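# Move one bottle from cabinet to bench upright

## Task

Take a single bottle out of the cabinet and set it standing upright on the bench, leaving the remaining two bottles inside the cabinet.

## Robot and tools

Robot: two six-joint arms, left_arm and right_arm, each with a two-finger gripper. Each arm sits on its own carriage on one shared floor track: left_rail carries left_arm and is always the one further toward +y; right_rail carries right_arm. These names do not match image left and right.

Frame: one scene frame fixed to the table. z = 0 is the table top, +z up, +x the direction the arms face, +y to their left. The track runs along y at x = 0, with y = 0 its middle; the table edge is at x = 0.17 m. An arm base stands at x = 0, y = its carriage position_m, z = 0.04 m. Printed hand positions and orientations can be a few centimetres off, worse at long reach.

The 18-number row (used by execute_actions and move): numbers in [-1, 1]. First six are left_arm joint offsets (shoulder pan, shoulder lift, elbow, wrist 1, wrist 2, wrist 3), then left gripper position, force_limit, speed; then the same nine for right_arm. Joint numbers are offsets, not poses: they count from the Joint targets shown when the action or move begins, not from the previous row, so sending the same offset again moves further. Scale: 1.0 = 2.222 rad. Stated joint ranges: pan, lift, wrist 1-3 within -6.283..6.283 rad, elbow -3.142..3.142 rad; asking more than 0.010 rad beyond an end gets the call refused. Gripper numbers are absolute commands: position +1 = fully open (140 mm), pads touch near -0.8, -1 closes until blocked. force_limit -1 to +1 sets pad force (about 14 N to 58 N at slow closing; faster closing squeezes harder). speed -1/0/+1 is roughly 30/140/250 mm/s. To leave a gripper unchanged, repeat the last three numbers you gave it; 0 is itself a command. For an arm you want to hold still, send 0 for its six joints.

execute_actions: argument actions, a list with one action (empty list = just look; then all cameras come back plus the scene number). An action may hold rows (1 to 15 rows, each lasting one 1/30 s step), steps (1 to 450, default 15, at least the number of rows), until (an end condition on left_rail/right_rail fields such as position_status, or {"all": {"status": "ended"}} / {"any": {"status": "ended"}}; numbers need a comparison like [">=", 0.5]), and carriage commands. After the last row each arm keeps heading to that row's target, so give long moves extra steps. Optional cameras list picks images.

Carriages: {"left_rail": {"position_m": ...}} is an absolute place on the track (left_rail -0.8..1.5 m, right_rail -1.5..0.8 m), plus optional speed_m_s (0.01..1) and acceleration_factor (0.1..1), or {"stop": true}. Then run {"steps": n, "until": {"left_rail": {"position_status": ["!=", "moving"]}}}, and let it arrive before placing the gripper. Keep carriages at least 0.78 m apart. Status words: done, moving, stopped, contact_stop, time_out, stopped_with_arm, stopped_for_other_arm, stopped_for_other_carriage; position_answer not_taken means resend once still.

move: target is one 18-number row or a list of up to 15 rows, all offsets counted from the same starting Joint targets. All joints move together and arrive together, so the hand follows a curve and nothing is avoided. speed: rad/s for the joint with furthest to go, 0.01..3.14, default 0.5 (one value or one per target). blend: rad for rounding corners in a list. stop_force: 3..120 N, ends an arm's path on contact (use with a low speed; omit when lifting off a surface). zero: whether to re-zero before it. blocking=false returns early; then use wait or stop before new rows. Result adds a move: line (done, off_target, moving, held, fault; limits=held if steps were withheld).

wait: seconds 0..10, arms hold their last command. stop: brakes a running move (not carriages). zoom_image: camera plus region [x0, y0, x1, y1] in pixels, at most 504 wide and tall, only for cameras in the latest images. zero_wrist_force: arm name; resets the wrist sensor baseline. finished_scene: scene number; ends the scene for good, so only call it once the bottle stands on the bench unheld.

Cameras: cam_high, cam_low, cam_front, cam_side, cam_left_wrist, cam_right_wrist, all 896x504.

Results: Joint positions / velocities / targets give per arm the rail (m) then six joints (rad). end_effector_position is the point midway between closed pads; fingers point along gripper +z and close along its y; fingertips extend about 33 mm past that point. object_status: 0 moving, 1 blocked while opening, 2 blocked while closing (a grip; check for this after closing), 3 reached the command or pads met. position_measured is in counts: 3 fully open, 139 about 60 mm, 230 pads together. Wrist force/torque are in the gripper's own axes. Joint torques include the arm's own weight. Lines like joint command not followed, joint sent to its limit, MOTOR HOT or fault reports need attention.

Cautions: anything falling off the table, or left on the track or the metal strip, fails the task. Avoid slamming, hard pushes and drops; a target only slightly beyond a firm contact can trigger a fault stop, as can about 150 N of force or too much joint torque (arm then halts 10 s). Never let the arms or carriages touch each other, and never close a gripper on the other arm. right_arm's fingers fold: grip with the outer quarter of the pads, not near the palm. Hold loads close and briefly to avoid motor overheating. Bottles can tip easily, so approach slowly and set the bottle down upright and gently before opening.

Each tool is called after "Call:" by a JSON object that holds its "name" and its "arguments".

## Session

Call:
{"name": "execute_actions", "arguments": {"actions": []}}

Scene clock: 0.00 s.
left_arm: end_effector_position=(+0.3456, +1.0744, +0.5800) position_measured=3 object_status=3 end_effector_quat_wxyz=(+0.000, +0.000, +1.000, +0.000) | right_arm: end_effector_position=(+0.3456, -1.0996, +0.5800) position_measured=3 object_status=3 end_effector_quat_wxyz=(+0.000, +0.000, +1.000, +0.000)
Joint positions: left_arm=[1.047 -0.316 -1.725 0.971 -0.816 -1.571 -0.316] | right_arm=[-1.127 -0.316 -1.725 0.971 -0.816 -1.571 -0.316]
Joint velocities: within noise
Joint torques (N m): no reading
Wrist force (N): no reading
Wrist torque (N m): no reading
Wrist force, peak (N): no reading
Joint targets: left_arm=[1.047 -0.316 -1.725 0.971 -0.816 -1.571 -0.316] | right_arm=[-1.127 -0.316 -1.725 0.971 -0.816 -1.571 -0.316]
Tool commands: left_gripper/position=+1.0 left_gripper/force_limit=+1.0 left_gripper/speed=+1.0 right_gripper/position=+1.0 right_gripper/force_limit=+1.0 right_gripper/speed=+1.0
left_rail: position_m=1.047 position_status=done
right_rail: position_m=-1.127 position_status=done

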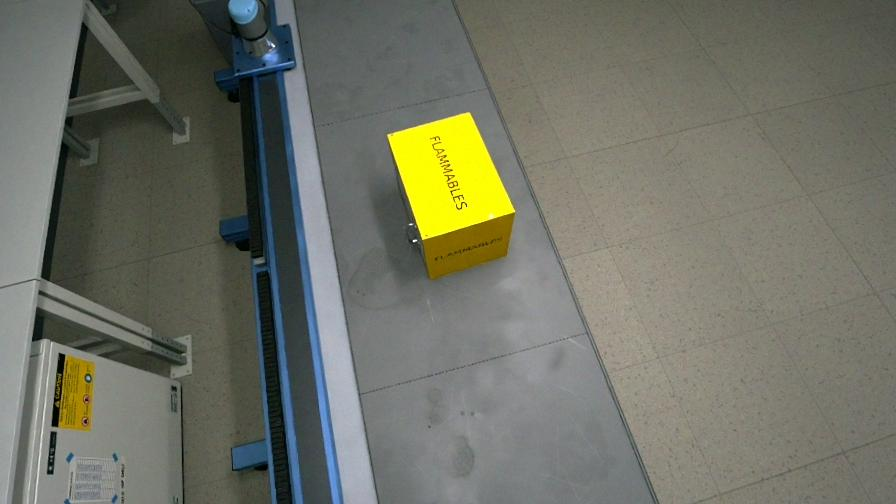

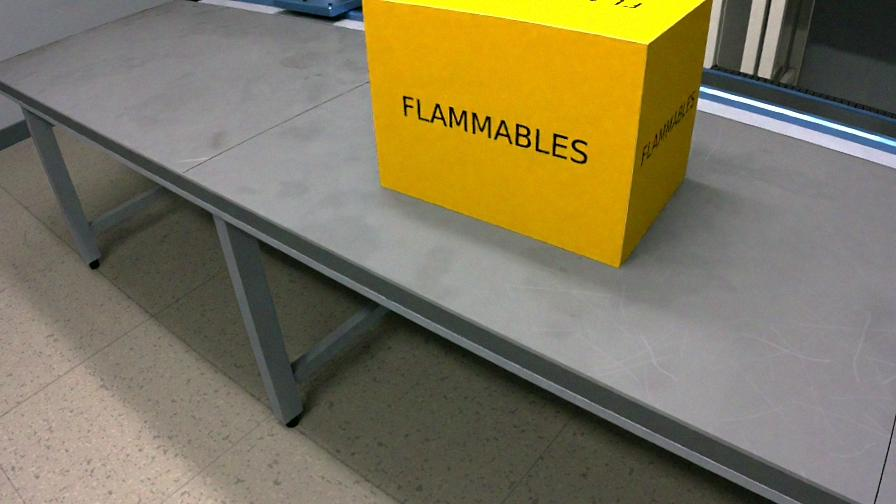

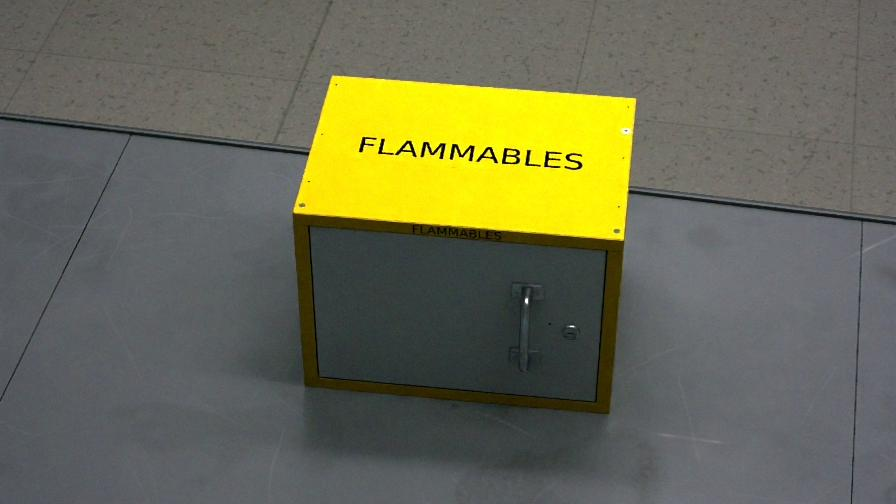

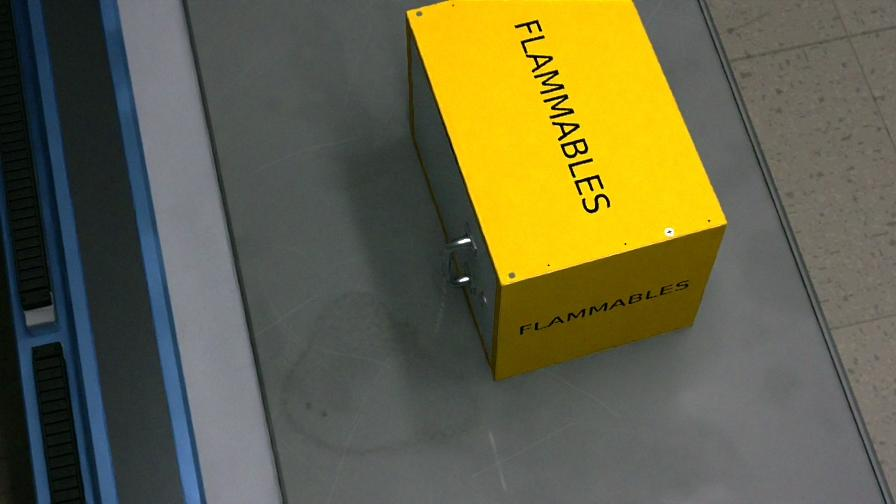

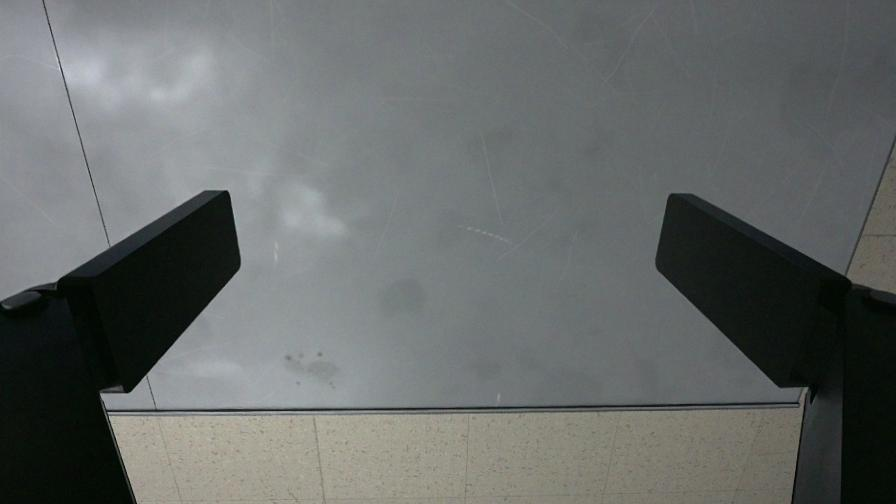

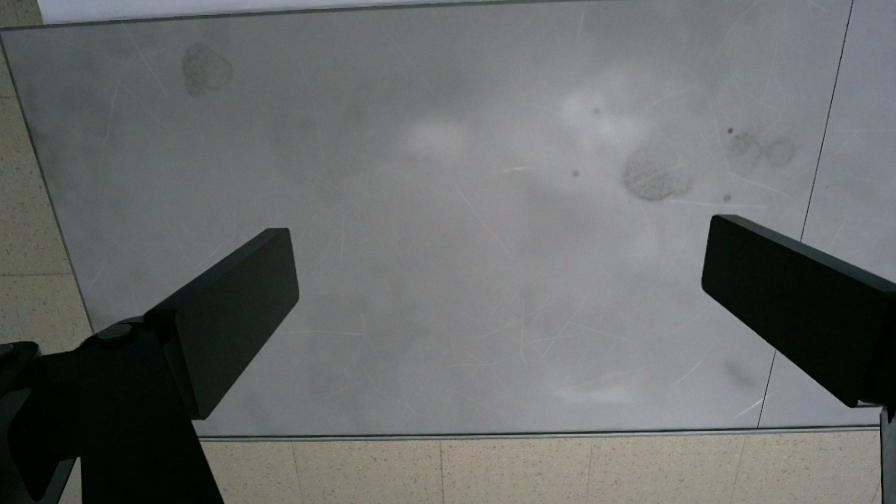

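Call:
{"name": "move", "arguments": {"target": [0.34,0.047,0.3,0.007,0.98,0.071,1,1,1,0,0,0,0,0,0,1,1,1], "speed": 1.5, "blend": 0}}

Call:
{"name": "move", "arguments": {"target": [0.3423,0.0466,0.2995,0.0065,0.9741,0.0712,1,1,1,0,0,0,0,0,0,1,1,1], "speed": 1.5}}

Call:
{"name": "execute_actions", "arguments": {"actions": [{"left_rail":{"position_m":-0.1,"speed_m_s":0.6},"steps":200,"until":{"left_rail":{"position_status":["!=","moving"]}}}], "cameras": ["all"]}}

Scene clock: 74.83 s.
left_arm: end_effector_position=(+0.3476, +1.6403, +0.6753) position_measured=3 object_status=3 end_effector_quat_wxyz=(-0.291, +0.198, +0.509, +0.785) | right_arm: end_effector_position=(+0.3456, -1.0996, +0.5800) position_measured=3 object_status=3 end_effector_quat_wxyz=(+0.000, +0.000, +1.000, +0.000)
Joint positions: left_arm=[1.047 0.439 -1.621 1.637 -0.801 0.606 -0.158] | right_arm=[-1.127 -0.316 -1.725 0.971 -0.816 -1.571 -0.316]
Joint torques (N m): left_arm=[7.23 -11.27 -15.13 -1.19 3.41 1.65] | right_arm=[0.65 -10.32 -20.07 -2.52 -0.09 -0.24]
Wrist force (N): left_arm=[1.5 4.0 0.2] | right_arm=[0.0 0.0 0.0]
Wrist torque (N m): left_arm=[0.74 -0.07 0.03] | right_arm=[-0.01 0.01 -0.01]
Wrist force, peak (N): left_arm=[1.8 5.0 1.4] | right_arm=[0.5 -0.6 0.0]
Joint targets: left_arm=[1.047 0.439 -1.621 1.637 -0.801 0.607 -0.158] | right_arm=[-1.127 -0.316 -1.725 0.971 -0.816 -1.571 -0.316]
left_rail: position_m=1.047 position_status=done
right_rail: position_m=-1.127 position_status=done
move: done

Scene clock: 77.23 s.
left_arm: end_effector_position=(+0.2957, +1.3752, +0.2500) position_measured=3 object_status=3 end_effector_quat_wxyz=(+0.000, +0.707, +0.000, +0.707) | right_arm: end_effector_position=(+0.3456, -1.0996, +0.5800) position_measured=3 object_status=3 end_effector_quat_wxyz=(+0.000, +0.000, +1.000, +0.000)
Joint positions: left_arm=[1.047 1.2 -1.517 2.302 -0.786 2.771 0] | right_arm=[-1.127 -0.316 -1.725 0.971 -0.816 -1.571 -0.316]
Joint torques (N m): left_arm=[7.19 -6.54 -4.64 0.86 1.77 1.69] | right_arm=[0.45 -11.92 -19.41 -2.54 -0.13 0.06]
Wrist force (N): left_arm=[2.8 2.4 -0.9] | right_arm=[0.2 -0.2 0.2]
Wrist torque (N m): left_arm=[0.27 -0.51 0.17] | right_arm=[-0.03 -0.04 0.00]
Wrist force, peak (N): left_arm=[1.8 4.8 -0.1] | right_arm=[0.3 -0.6 -0.1]
Joint targets: left_arm=[1.047 1.200 -1.517 2.303 -0.786 2.771 0.000] | right_arm=[-1.127 -0.316 -1.725 0.971 -0.816 -1.571 -0.316]
left_rail: position_m=1.047 position_status=done
right_rail: position_m=-1.127 position_status=done
move: done

Scene clock: 79.87 s.
left_arm: end_effector_position=(+0.2956, +0.2280, +0.2500) position_measured=3 object_status=3 end_effector_quat_wxyz=(+0.000, +0.707, +0.000, +0.707) | right_arm: end_effector_position=(+0.3456, -1.0996, +0.5800) position_measured=3 object_status=3 end_effector_quat_wxyz=(+0.000, +0.000, +1.000, +0.000)
Joint positions: left_arm=[-0.1 1.2 -1.517 2.303 -0.786 2.771 0] | right_arm=[-1.127 -0.316 -1.725 0.971 -0.816 -1.571 -0.316]
Joint torques (N m): left_arm=[-1.36 -22.73 -25.05 -2.35 -1.26 1.15] | right_arm=[1.6 -12.11 -18.65 -2.51 -0.02 0.05]
Wrist force (N): left_arm=[2.2 2.5 -1.0] | right_arm=[0.1 -0.6 -0.1]
Wrist torque (N m): left_arm=[0.29 -0.37 0.16] | right_arm=[-0.12 -0.03 0.00]
Wrist force, peak (N): left_arm=[2.9 5.0 -1.0] | right_arm=[0.4 -0.7 0.0]
Joint targets: left_arm=[-0.100 1.200 -1.517 2.303 -0.786 2.771 0.000] | right_arm=[-1.127 -0.316 -1.725 0.971 -0.816 -1.571 -0.316]
Tool commands: left_gripper/position=+1.0 left_gripper/force_limit=+1.0 left_gripper/speed=+1.0 right_gripper/position=+1.0 right_gripper/force_limit=+1.0 right_gripper/speed=+1.0
left_rail: position_m=-0.100 speed_m_s=0.60 position_status=done
right_rail: position_m=-1.127 position_status=done

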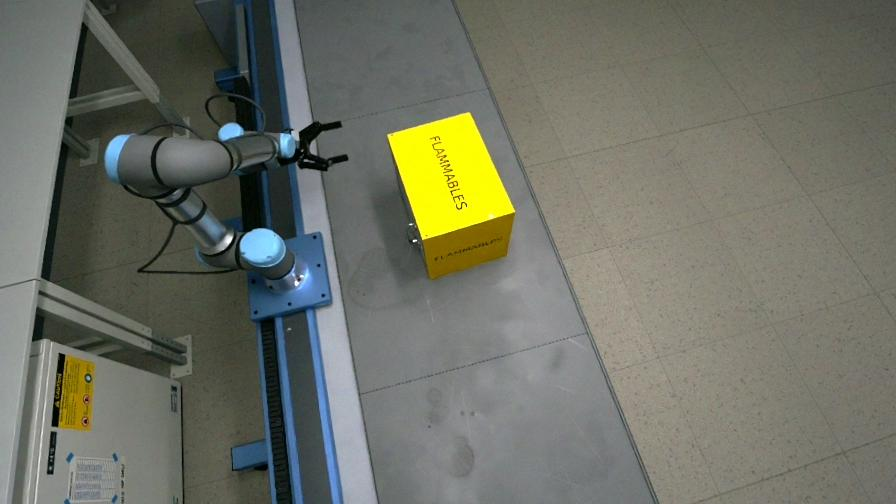

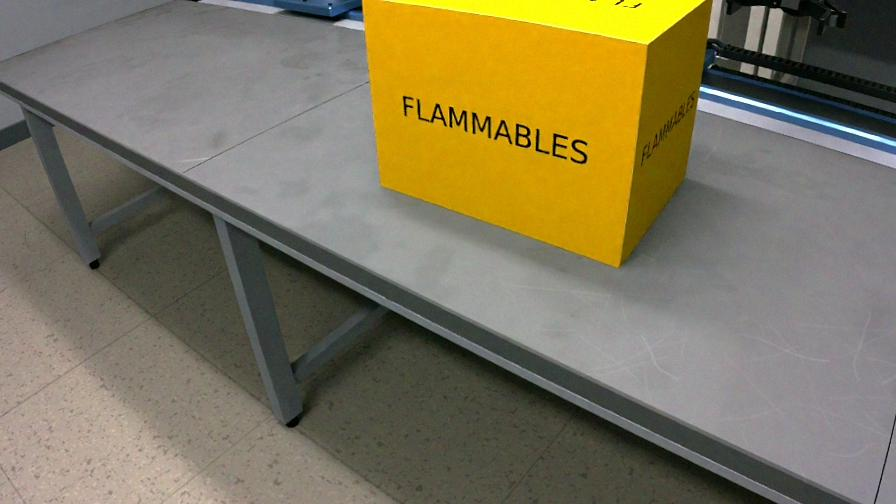

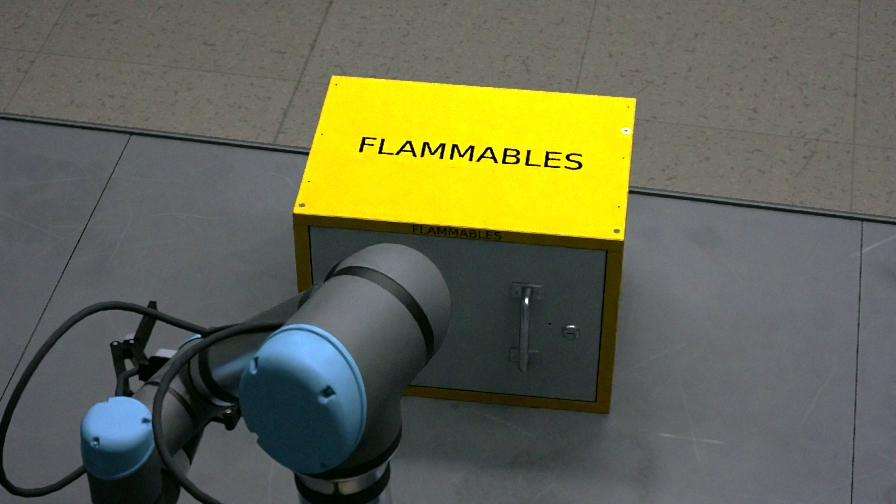

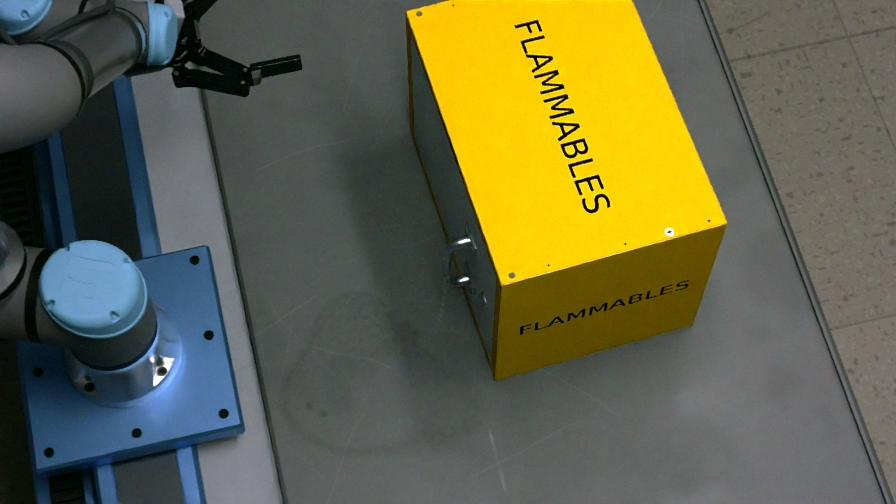

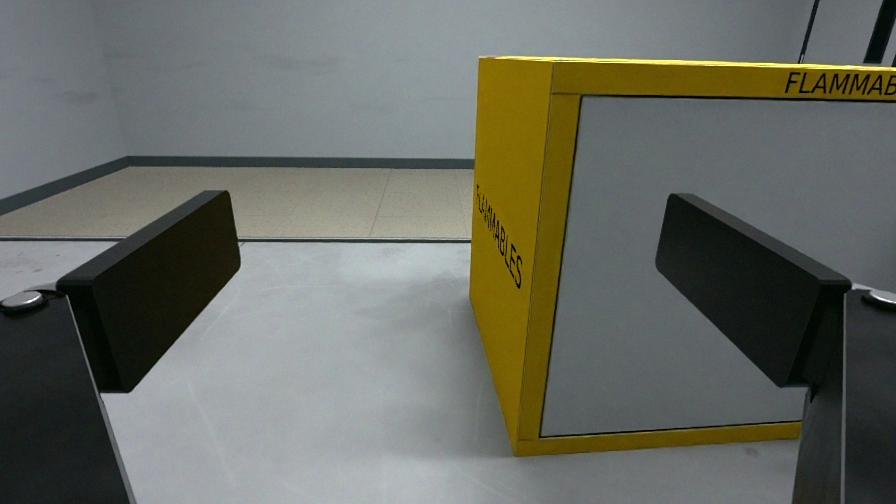

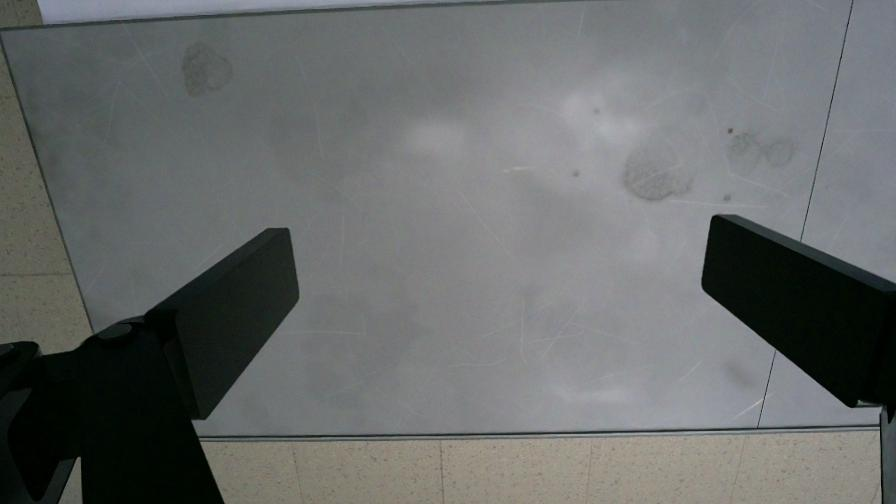

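Call:
{"name": "execute_actions", "arguments": {"actions": [{"right_rail":{"position_m":-1.5},"steps":100,"until":{"right_rail":{"position_status":["!=","moving"]}}}], "cameras": []}}

Call:
{"name": "execute_actions", "arguments": {"actions": [{"left_rail":{"position_m":-0.35},"steps":100,"until":{"left_rail":{"position_status":["!=","moving"]}}}], "cameras": ["cam_left_wrist"]}}

Call:
{"name": "execute_actions", "arguments": {"actions": [{"left_rail":{"position_m":-0.45},"steps":100,"until":{"left_rail":{"position_status":["!=","moving"]}}}], "cameras": ["cam_left_wrist", "cam_high", "cam_side"]}}

Scene clock: 89.70 s.
left_arm: end_effector_position=(+0.2956, +0.2280, +0.2500) position_measured=3 object_status=3 end_effector_quat_wxyz=(+0.000, +0.707, +0.000, +0.707) | right_arm: end_effector_position=(+0.3456, -1.4727, +0.5800) position_measured=3 object_status=3 end_effector_quat_wxyz=(+0.000, +0.000, +1.000, +0.000)
Joint positions: left_arm=[-0.1 1.2 -1.517 2.303 -0.786 2.771 0] | right_arm=[-1.5 -0.316 -1.725 0.971 -0.816 -1.571 -0.316]
Joint torques (N m): left_arm=[-8.86 -7.03 -26.76 -2.37 -1.26 0.67] | right_arm=[0.18 -10.87 -20.03 -2.46 0.06 -0.17]
Wrist force (N): left_arm=[2.4 2.1 -1.0] | right_arm=[0.1 -0.3 0.0]
Wrist torque (N m): left_arm=[0.21 -0.43 0.16] | right_arm=[-0.08 -0.02 0.00]
Wrist force, peak (N): left_arm=[2.8 2.6 -1.2] | right_arm=[0.1 -2.7 -0.1]
Joint targets: left_arm=[-0.100 1.200 -1.517 2.303 -0.786 2.771 0.000] | right_arm=[-1.500 -0.316 -1.725 0.971 -0.816 -1.571 -0.316]
Tool commands: left_gripper/position=+1.0 left_gripper/force_limit=+1.0 left_gripper/speed=+1.0 right_gripper/position=+1.0 right_gripper/force_limit=+1.0 right_gripper/speed=+1.0
left_rail: position_m=-0.100 speed_m_s=0.60 position_status=done
right_rail: position_m=-1.500 position_status=done
No camera images: "cameras" was empty.

Scene clock: 90.83 s.
left_arm: end_effector_position=(+0.2957, -0.0220, +0.2500) position_measured=3 object_status=3 end_effector_quat_wxyz=(+0.000, +0.707, +0.000, +0.707) | right_arm: end_effector_position=(+0.3456, -1.4728, +0.5800) position_measured=3 object_status=3 end_effector_quat_wxyz=(+0.000, +0.000, +1.000, +0.000)
Joint positions: left_arm=[-0.35 1.2 -1.517 2.303 -0.786 2.771 0] | right_arm=[-1.5 -0.316 -1.725 0.971 -0.816 -1.571 -0.316]
Joint torques (N m): left_arm=[1.85 -30.34 -8.8 -1.83 -0.72 0.42] | right_arm=[0.97 -10.76 -18.88 -2.49 -0.1 0.08]
Wrist force (N): left_arm=[2.7 2.4 -1.1] | right_arm=[0.1 -0.4 0.1]
Wrist torque (N m): left_arm=[0.28 -0.49 0.15] | right_arm=[-0.08 -0.02 -0.01]
Wrist force, peak (N): left_arm=[2.8 4.9 -1.1] | right_arm=[0.4 -0.4 0.0]
Joint targets: left_arm=[-0.350 1.200 -1.517 2.303 -0.786 2.771 0.000] | right_arm=[-1.500 -0.316 -1.725 0.971 -0.816 -1.571 -0.316]
Tool commands: left_gripper/position=+1.0 left_gripper/force_limit=+1.0 left_gripper/speed=+1.0 right_gripper/position=+1.0 right_gripper/force_limit=+1.0 right_gripper/speed=+1.0
left_rail: position_m=-0.350 speed_m_s=0.60 position_status=done
right_rail: position_m=-1.500 position_status=done
Images, in order (width x height): cam_left_wrist 896x504.

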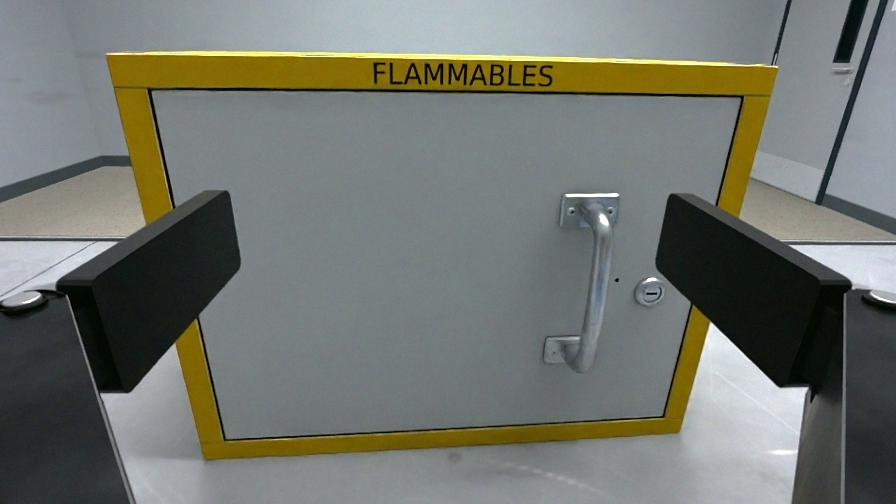

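Scene clock: 91.67 s.
left_arm: end_effector_position=(+0.2956, -0.1220, +0.2500) position_measured=3 object_status=3 end_effector_quat_wxyz=(+0.000, +0.707, +0.000, +0.707) | right_arm: end_effector_position=(+0.3456, -1.4728, +0.5800) position_measured=3 object_status=3 end_effector_quat_wxyz=(+0.000, +0.000, +1.000, +0.000)
Joint positions: left_arm=[-0.45 1.2 -1.517 2.303 -0.786 2.771 0] | right_arm=[-1.5 -0.316 -1.725 0.971 -0.816 -1.571 -0.316]
Joint torques (N m): left_arm=[5.67 -29.33 -15.42 -1.4 -0.27 0.28] | right_arm=[-0.11 -10.29 -19.93 -2.49 -0.16 -0.14]
Wrist force (N): left_arm=[2.6 2.3 -1.2] | right_arm=[-0.1 -0.2 0.1]
Wrist torque (N m): left_arm=[0.25 -0.47 0.16] | right_arm=[-0.04 0.01 -0.01]
Wrist force, peak (N): left_arm=[2.6 4.9 -0.7] | right_arm=[-0.1 -0.6 -0.1]
Joint targets: left_arm=[-0.450 1.200 -1.517 2.303 -0.786 2.771 0.000] | right_arm=[-1.500 -0.316 -1.725 0.971 -0.816 -1.571 -0.316]
Tool commands: left_gripper/position=+1.0 left_gripper/force_limit=+1.0 left_gripper/speed=+1.0 right_gripper/position=+1.0 right_gripper/force_limit=+1.0 right_gripper/speed=+1.0
left_rail: position_m=-0.450 speed_m_s=0.60 position_status=done
right_rail: position_m=-1.500 position_status=done
Images, in order (width x height): cam_high 896x504, cam_side 896x504, cam_left_wrist 896x504.

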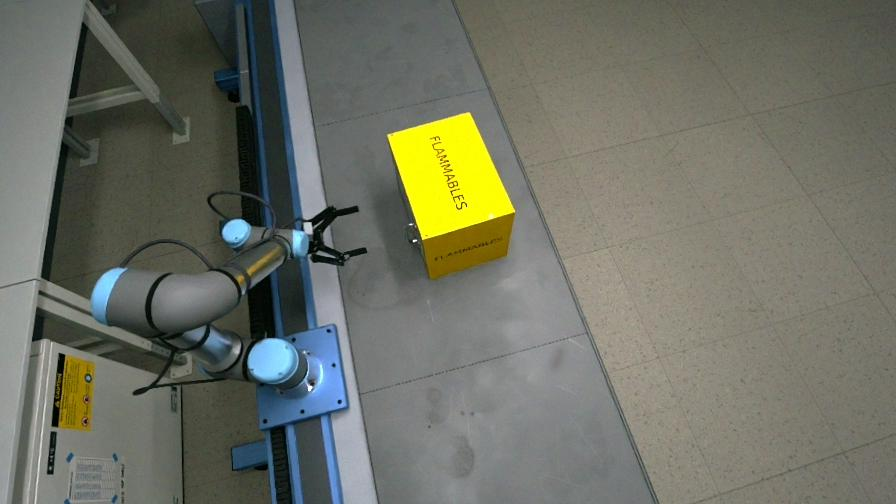

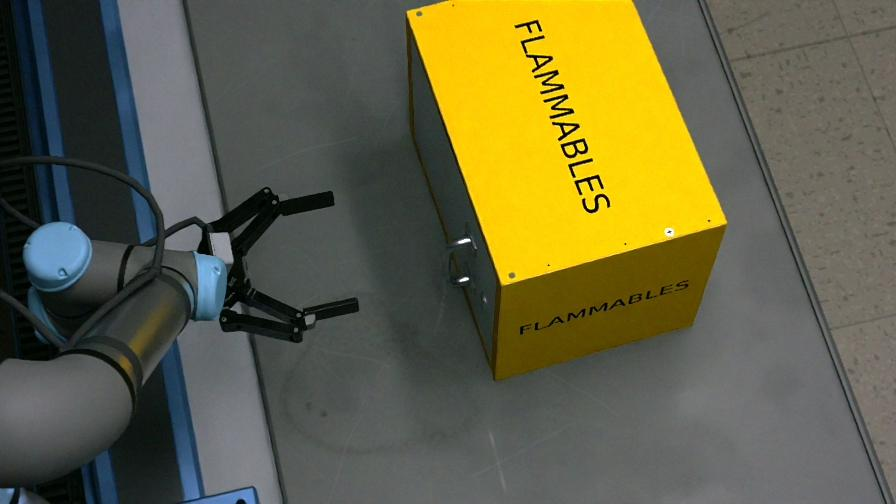

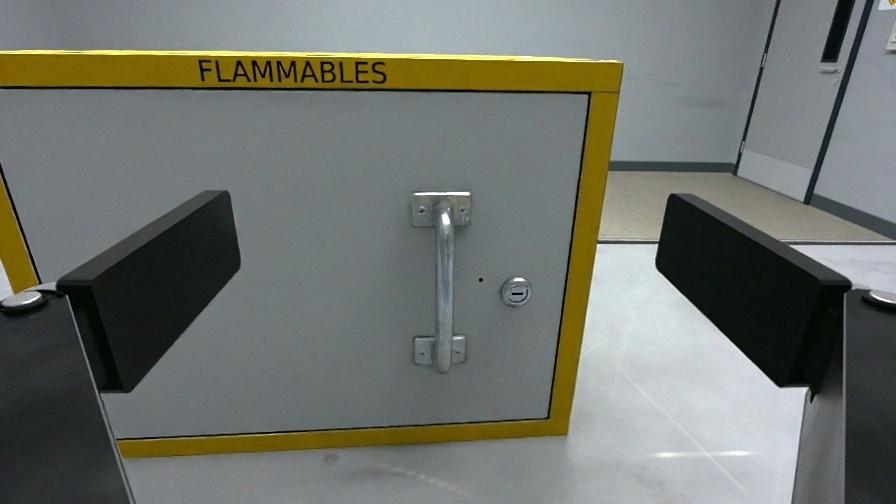

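Call:
{"name": "execute_actions", "arguments": {"actions": [{"left_rail":{"position_m":-0.6},"steps":100,"until":{"left_rail":{"position_status":["!=","moving"]}}}]}}

Call:
{"name": "move", "arguments": {"target": [-0.0182,0.1971,-0.1259,-0.0712,-0.0566,0,0.1,1,0,0,0,0,0,0,0,1,1,1], "speed": 0.6, "cameras": ["cam_side","cam_left_wrist"]}}

Scene clock: 142.00 s.
left_arm: end_effector_position=(+0.2956, -0.2720, +0.2500) position_measured=3 object_status=3 end_effector_quat_wxyz=(+0.000, +0.707, +0.000, +0.707) | right_arm: end_effector_position=(+0.3456, -1.4728, +0.5800) position_measured=3 object_status=3 end_effector_quat_wxyz=(+0.000, +0.000, +1.000, +0.000)
Joint positions: left_arm=[-0.6 1.2 -1.517 2.303 -0.786 2.771 0] | right_arm=[-1.5 -0.316 -1.725 0.971 -0.816 -1.571 -0.316]
Joint torques (N m): left_arm=[3.34 -11.42 -8.44 0.06 0.96 -0.25] | right_arm=[-0.38 -11.52 -19.31 -2.6 -0.22 0.16]
Wrist force (N): left_arm=[2.7 2.7 -1.2] | right_arm=[0.0 -0.3 -0.1]
Wrist torque (N m): left_arm=[0.33 -0.49 0.16] | right_arm=[-0.07 -0.01 0.00]
Wrist force, peak (N): left_arm=[2.6 4.9 -1.2] | right_arm=[0.5 -0.6 0.1]
Joint targets: left_arm=[-0.600 1.200 -1.517 2.303 -0.786 2.771 0.000] | right_arm=[-1.500 -0.316 -1.725 0.971 -0.816 -1.571 -0.316]
Tool commands: left_gripper/position=+1.0 left_gripper/force_limit=+1.0 left_gripper/speed=+1.0 right_gripper/position=+1.0 right_gripper/force_limit=+1.0 right_gripper/speed=+1.0
left_rail: position_m=-0.600 speed_m_s=0.60 position_status=done
right_rail: position_m=-1.500 position_status=done

Scene clock: 143.47 s.
left_arm: end_effector_position=(+0.3600, -0.1255, +0.1602) position_measured=117 object_status=3 end_effector_quat_wxyz=(-0.030, +0.706, +0.030, +0.707) | right_arm: end_effector_position=(+0.3456, -1.4728, +0.5800) position_measured=3 object_status=3 end_effector_quat_wxyz=(+0.000, +0.000, +1.000, +0.000)
Joint positions: left_arm=[-0.6 1.16 -1.08 2.023 -0.944 2.645 0] | right_arm=[-1.5 -0.316 -1.725 0.971 -0.816 -1.571 -0.316]
Joint torques (N m): left_arm=[-9.29 -24.37 -24.95 -3.16 -1.67 -0.48] | right_arm=[1.72 -10.55 -18.69 -2.42 0.04 -0.06]
Wrist force (N): left_arm=[3.5 1.9 -1.3] | right_arm=[-0.1 -0.1 -0.1]
Wrist torque (N m): left_arm=[0.22 -0.70 0.15] | right_arm=[-0.03 0.02 0.00]
Wrist force, peak (N): left_arm=[3.3 3.7 -1.9] | right_arm=[-0.2 -0.7 0.2]
Joint targets: left_arm=[-0.600 1.160 -1.079 2.023 -0.944 2.645 0.000] | right_arm=[-1.500 -0.316 -1.725 0.971 -0.816 -1.571 -0.316]
left_rail: position_m=-0.600 speed_m_s=0.60 position_status=done
right_rail: position_m=-1.500 position_status=done
move: done
Images, in order (width x height): cam_side 896x504, cam_left_wrist 896x504.

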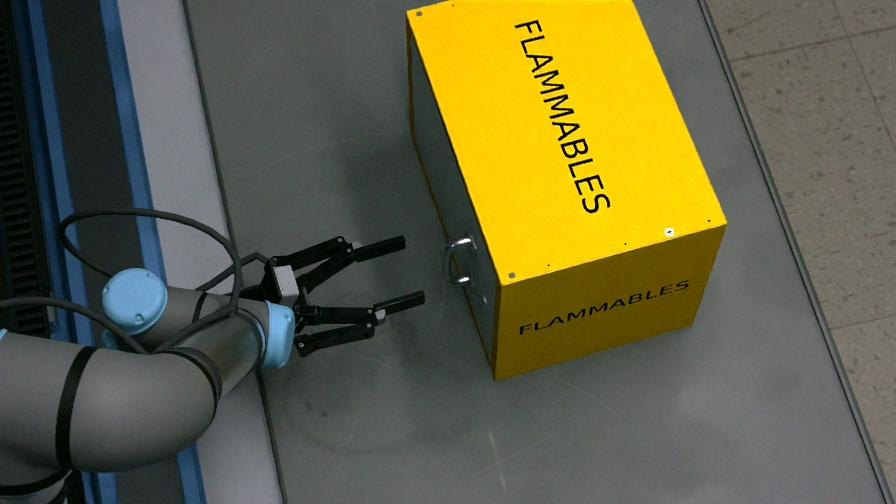

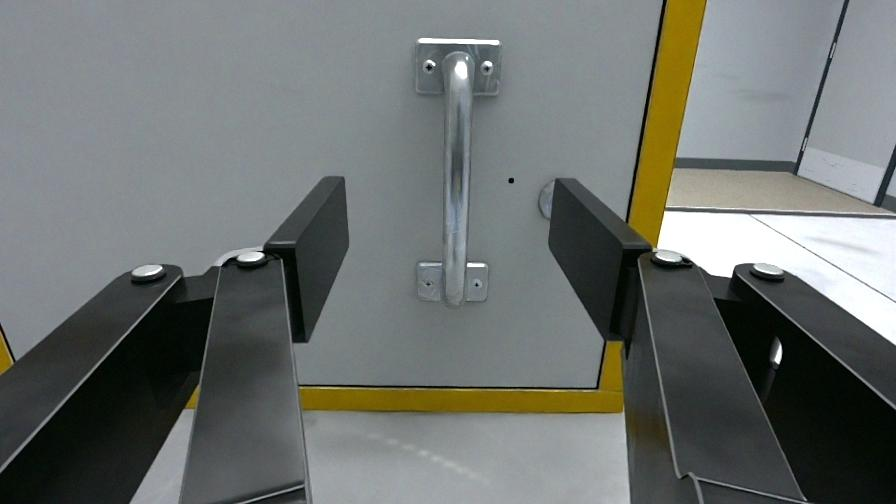

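Call:
{"name": "move", "arguments": {"target": [-0.0674,0.0114,-0.0215,0.0101,-0.0674,0,0.1,1,0,0,0,0,0,0,0,1,1,1], "speed": 0.15, "stop_force": 15, "cameras": ["cam_side","cam_left_wrist"]}}

Scene clock: 155.20 s.
left_arm: end_effector_position=(+0.4340, -0.1238, +0.1601) position_measured=117 object_status=3 end_effector_quat_wxyz=(-0.030, +0.706, +0.030, +0.707) | right_arm: end_effector_position=(+0.3456, -1.4728, +0.5800) position_measured=3 object_status=3 end_effector_quat_wxyz=(+0.000, +0.000, +1.000, +0.000)
Joint positions: left_arm=[-0.6 1.012 -1.054 1.976 -0.922 2.498 0] | right_arm=[-1.5 -0.316 -1.725 0.971 -0.816 -1.571 -0.316]
Joint torques (N m): left_arm=[1.05 -51.28 -6.25 -4.07 1.01 -0.66] | right_arm=[1.42 -11.75 -18.2 -2.44 0.07 -0.19]
Wrist force (N): left_arm=[5.0 1.8 -15.4] | right_arm=[0.1 -0.4 0.2]
Wrist torque (N m): left_arm=[-0.44 -0.55 0.07] | right_arm=[-0.09 -0.02 0.00]
Wrist force, peak (N): left_arm=[5.1 -0.4 -25.9] | right_arm=[0.1 -0.8 0.2]
Joint targets: left_arm=[-0.600 1.012 -1.054 1.976 -0.922 2.498 0.000] | right_arm=[-1.500 -0.316 -1.725 0.971 -0.816 -1.571 -0.316]
left_rail: position_m=-0.600 speed_m_s=0.60 position_status=done
right_rail: position_m=-1.500 position_status=done
move: contact (left_arm)
Images, in order (width x height): cam_side 896x504, cam_left_wrist 896x504.

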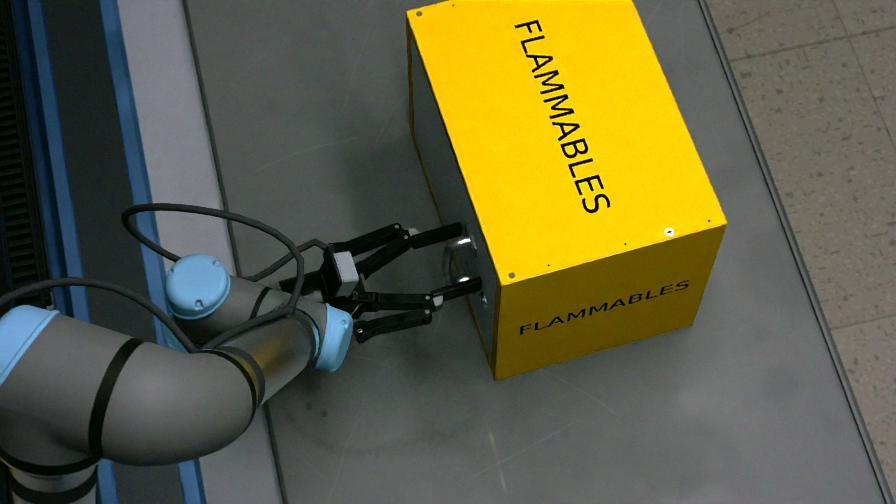

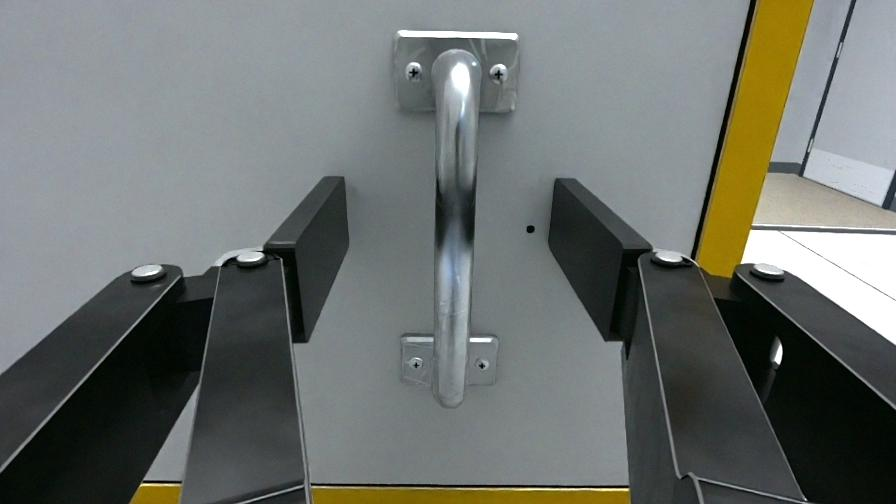

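Call:
{"name": "move", "arguments": {"target": [0.0161,-0.0027,0.0051,-0.0024,0.0161,0,0.1,1,0,0,0,0,0,0,0,1,1,1], "speed": 0.3}}

Call:
{"name": "move", "arguments": {"target": [0,0,0,0,0,0,-1,-0.5,-0.8,0,0,0,0,0,0,1,1,1], "cameras": ["cam_left_wrist"]}}

Scene clock: 160.53 s.
left_arm: end_effector_position=(+0.4160, -0.1230, +0.1601) position_measured=117 object_status=3 end_effector_quat_wxyz=(-0.030, +0.706, +0.030, +0.707) | right_arm: end_effector_position=(+0.3456, -1.4728, +0.5800) position_measured=3 object_status=3 end_effector_quat_wxyz=(+0.000, +0.000, +1.000, +0.000)
Joint positions: left_arm=[-0.6 1.047 -1.06 1.987 -0.927 2.533 0] | right_arm=[-1.5 -0.316 -1.725 0.971 -0.816 -1.571 -0.316]
Joint torques (N m): left_arm=[7.2 -54.61 -3.27 -3.67 1.95 -0.56] | right_arm=[1.16 -10.86 -18.85 -2.62 -0.21 0.03]
Wrist force (N): left_arm=[3.0 1.6 -1.3] | right_arm=[0.0 0.1 0.3]
Wrist torque (N m): left_arm=[0.12 -0.59 0.15] | right_arm=[0.01 -0.01 0.00]
Wrist force, peak (N): left_arm=[5.0 1.6 -15.8] | right_arm=[0.1 -0.6 0.4]
Joint targets: left_arm=[-0.600 1.048 -1.060 1.987 -0.927 2.534 0.000] | right_arm=[-1.500 -0.316 -1.725 0.971 -0.816 -1.571 -0.316]
left_rail: position_m=-0.600 speed_m_s=0.60 position_status=done
right_rail: position_m=-1.500 position_status=done
move: done

Scene clock: 162.10 s.
left_arm: end_effector_position=(+0.4158, -0.1231, +0.1601) position_measured=214 object_status=0 end_effector_quat_wxyz=(-0.030, +0.706, +0.030, +0.707) | right_arm: end_effector_position=(+0.3456, -1.4728, +0.5800) position_measured=3 object_status=3 end_effector_quat_wxyz=(+0.000, +0.000, +1.000, +0.000)
Joint positions: left_arm=[-0.6 1.048 -1.06 1.987 -0.927 2.533 0] | right_arm=[-1.5 -0.316 -1.725 0.971 -0.816 -1.571 -0.316]
Joint torques (N m): left_arm=[7.2 -51.12 -29.89 -3.45 -7.95 -0.56] | right_arm=[2.47 -10.61 -18.92 -2.64 -0.25 -0.32]
Wrist force (N): left_arm=[7.8 22.0 -12.2] | right_arm=[0.2 -0.6 0.3]
Wrist torque (N m): left_arm=[-0.09 -0.63 0.33] | right_arm=[-0.12 -0.05 -0.01]
Wrist force, peak (N): left_arm=[7.7 31.2 -10.0] | right_arm=[0.2 -0.6 0.3]
Joint targets: left_arm=[-0.600 1.048 -1.060 1.987 -0.927 2.534 0.000] | right_arm=[-1.500 -0.316 -1.725 0.971 -0.816 -1.571 -0.316]
left_rail: position_m=-0.600 speed_m_s=0.60 position_status=done
right_rail: position_m=-1.500 position_status=done
move: done
Images, in order (width x height): cam_left_wrist 896x504.

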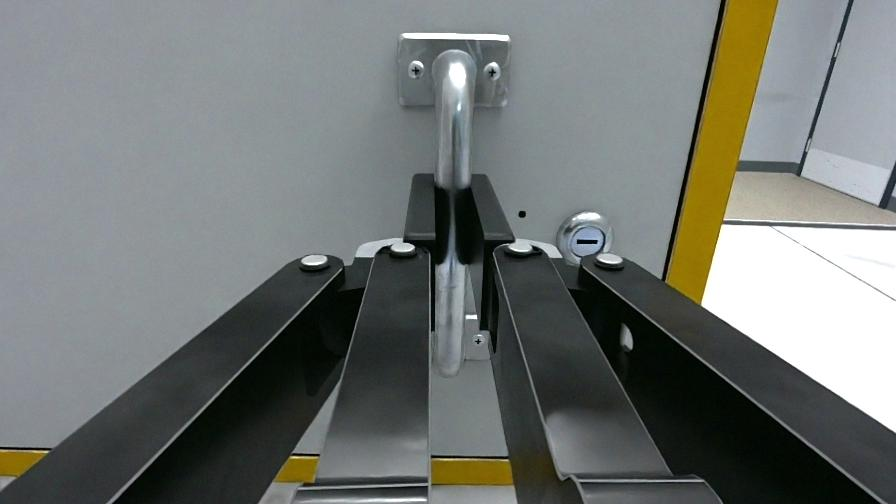

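Call:
{"name": "move", "arguments": {"target": [[0.0235,0.0127,-0.0243,0.0116,0.0505,0,-1,-0.5,-0.8,0,0,0,0,0,0,1,1,1],[0.0470,0.0253,-0.0485,0.0232,0.1009,0,-1,-0.5,-0.8,0,0,0,0,0,0,1,1,1]], "speed": 0.2, "blend": 0.1, "stop_force": 70, "cameras": ["cam_side","cam_left_wrist"]}}

Scene clock: 182.27 s.
left_arm: end_effector_position=(+0.3841, -0.1184, +0.1604) position_measured=214 object_status=2 end_effector_quat_wxyz=(+0.012, +0.707, -0.012, +0.707) | right_arm: end_effector_position=(+0.3456, -1.4728, +0.5800) position_measured=3 object_status=3 end_effector_quat_wxyz=(+0.000, +0.000, +1.000, +0.000)
Joint positions: left_arm=[-0.6 1.152 -1.004 1.879 -0.876 2.758 0] | right_arm=[-1.5 -0.316 -1.725 0.971 -0.816 -1.571 -0.316]
Joint torques (N m): left_arm=[4.85 -38.86 -27.56 0.31 5.35 -0.38] | right_arm=[3.63 -10.86 -19.74 -2.67 0 -0.05]
Wrist force (N): left_arm=[-14.8 -9.0 3.2] | right_arm=[0.4 -0.3 0.2]
Wrist torque (N m): left_arm=[0.22 -0.41 0.32] | right_arm=[-0.08 -0.09 0.00]
Wrist force, peak (N): left_arm=[6.4 24.6 -14.4] | right_arm=[0.0 -0.8 0.1]
Joint targets: left_arm=[-0.600 1.152 -1.004 1.879 -0.876 2.758 0.000] | right_arm=[-1.500 -0.316 -1.725 0.971 -0.816 -1.571 -0.316]
left_rail: position_m=-0.600 speed_m_s=0.60 position_status=done
right_rail: position_m=-1.500 position_status=done
move: done; blend cut to 0.056 rad at target 1
Images, in order (width x height): cam_side 896x504, cam_left_wrist 896x504.

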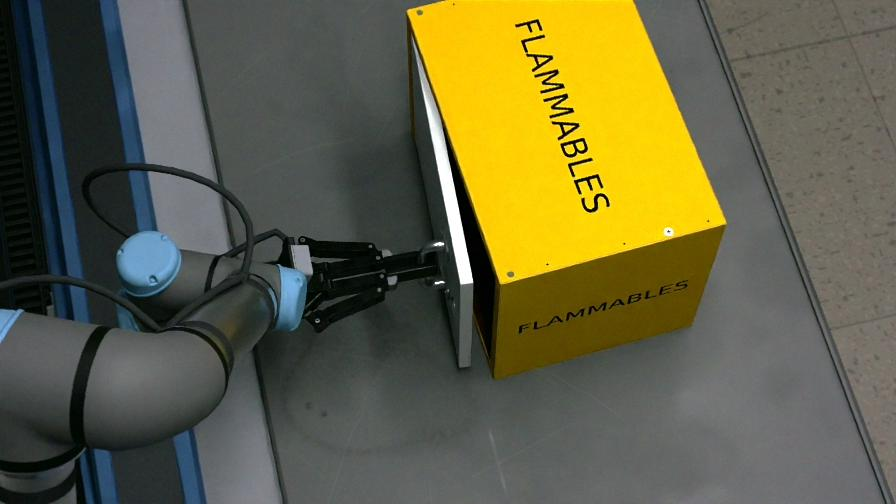

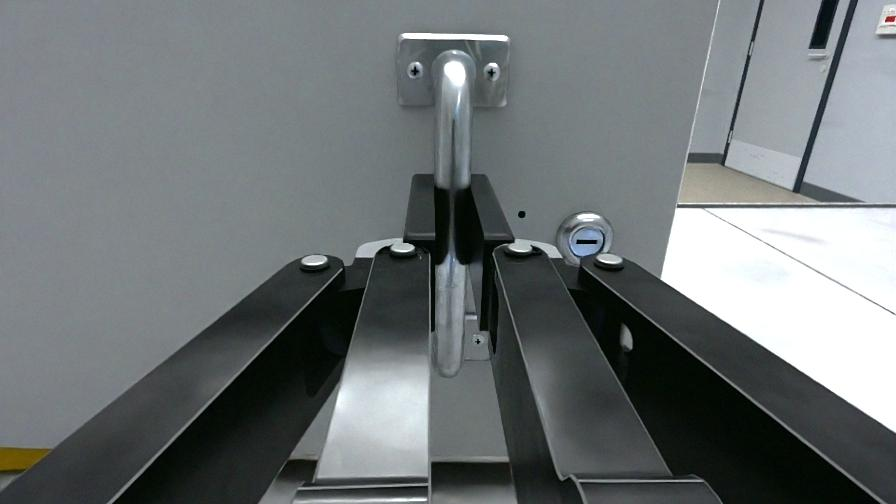

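Call:
{"name": "move", "arguments": {"target": [[0.0537,0.0491,-0.0948,0.0457,0.1347,0,-1,-0.5,-0.8,0,0,0,0,0,0,1,1,1],[0.0911,0.1182,-0.2308,0.1127,0.2621,0,-1,-0.5,-0.8,0,0,0,0,0,0,1,1,1],[0.1099,0.2071,-0.4089,0.2018,0.3709,0,-1,-0.5,-0.8,0,0,0,0,0,0,1,1,1]], "speed": 0.4, "blend": 0.1, "stop_force": 70, "cameras": ["cam_side","cam_front","cam_high"]}}

Scene clock: 191.60 s.
left_arm: end_effector_position=(+0.3835, -0.1183, +0.1603) position_measured=214 object_status=2 end_effector_quat_wxyz=(+0.013, +0.707, -0.013, +0.707) | right_arm: end_effector_position=(+0.3456, -1.4728, +0.5800) position_measured=3 object_status=3 end_effector_quat_wxyz=(+0.000, +0.000, +1.000, +0.000)
Joint positions: left_arm=[-0.6 1.154 -1.002 1.876 -0.874 2.762 0] | right_arm=[-1.5 -0.316 -1.725 0.971 -0.816 -1.571 -0.316]
Joint torques (N m): left_arm=[-12.88 -65.74 -5.51 -3.68 1.11 -0.63] | right_arm=[1.35 -9.93 -19.06 -2.62 -0.11 -0.16]
Wrist force (N): left_arm=[-11.0 -6.8 -2.7] | right_arm=[0.1 -0.2 0.3]
Wrist torque (N m): left_arm=[0.22 -0.46 0.33] | right_arm=[-0.05 -0.01 0.00]
Wrist force, peak (N): left_arm=[-15.3 -13.1 3.6] | right_arm=[-0.1 -0.6 0.5]
Joint targets: left_arm=[-0.600 1.154 -1.002 1.876 -0.874 2.762 0.000] | right_arm=[-1.500 -0.316 -1.725 0.971 -0.816 -1.571 -0.316]
left_rail: position_m=-0.600 speed_m_s=0.60 position_status=done
right_rail: position_m=-1.500 position_status=done
move: held (left_arm; a check stopped the path); path passed 0 of 3 targets; limits=held; left_arm: the elbow is farthest, 0.906 rad from its target
joint command not followed: on one or more control steps a check withheld the commanded joint targets of the left arm, and it was not sent them on those steps.
cause: the commanded joint targets, or the way to them, would bring two parts of the arm too close to each other (its gripper and another part of the arm, with joints 5 (wrist 1) to 7 (wrist 3) between them, 6 mm apart when it was first held).
Images, in order (width x height): cam_high 896x504, cam_front 896x504, cam_side 896x504.

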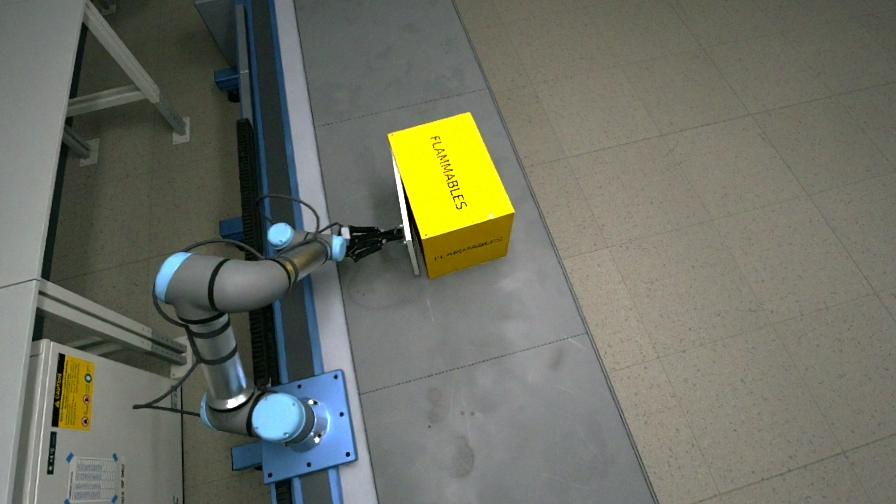

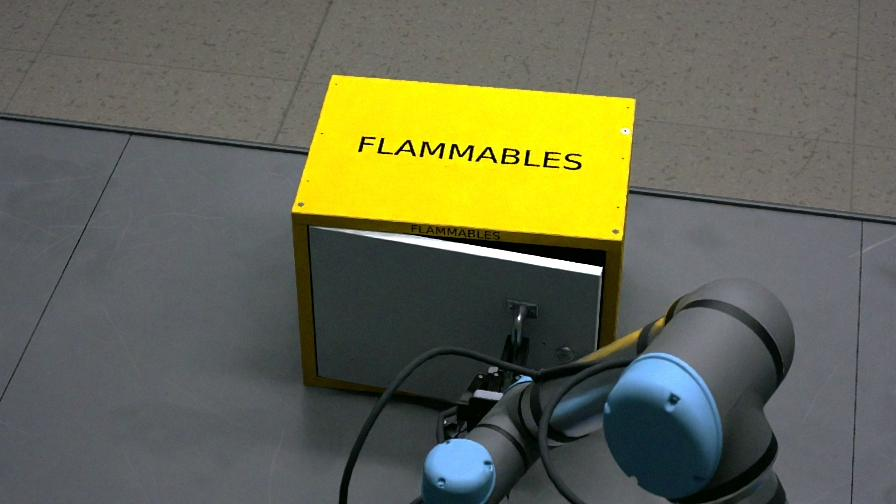

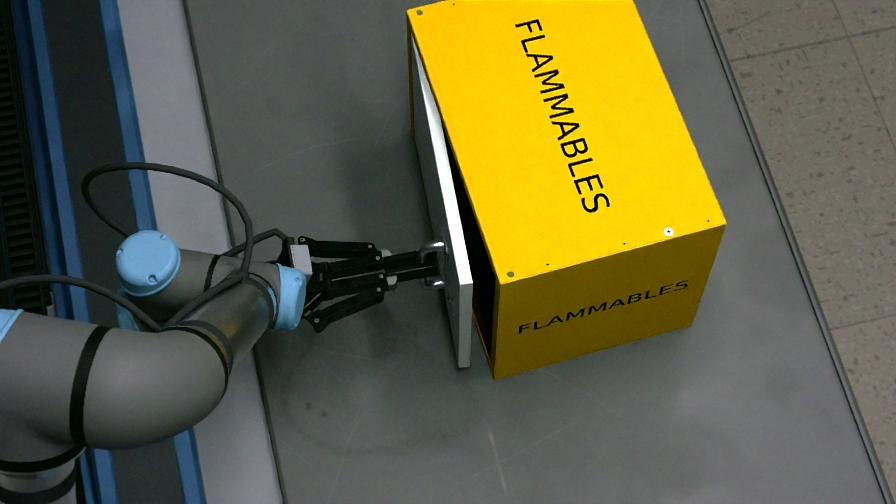

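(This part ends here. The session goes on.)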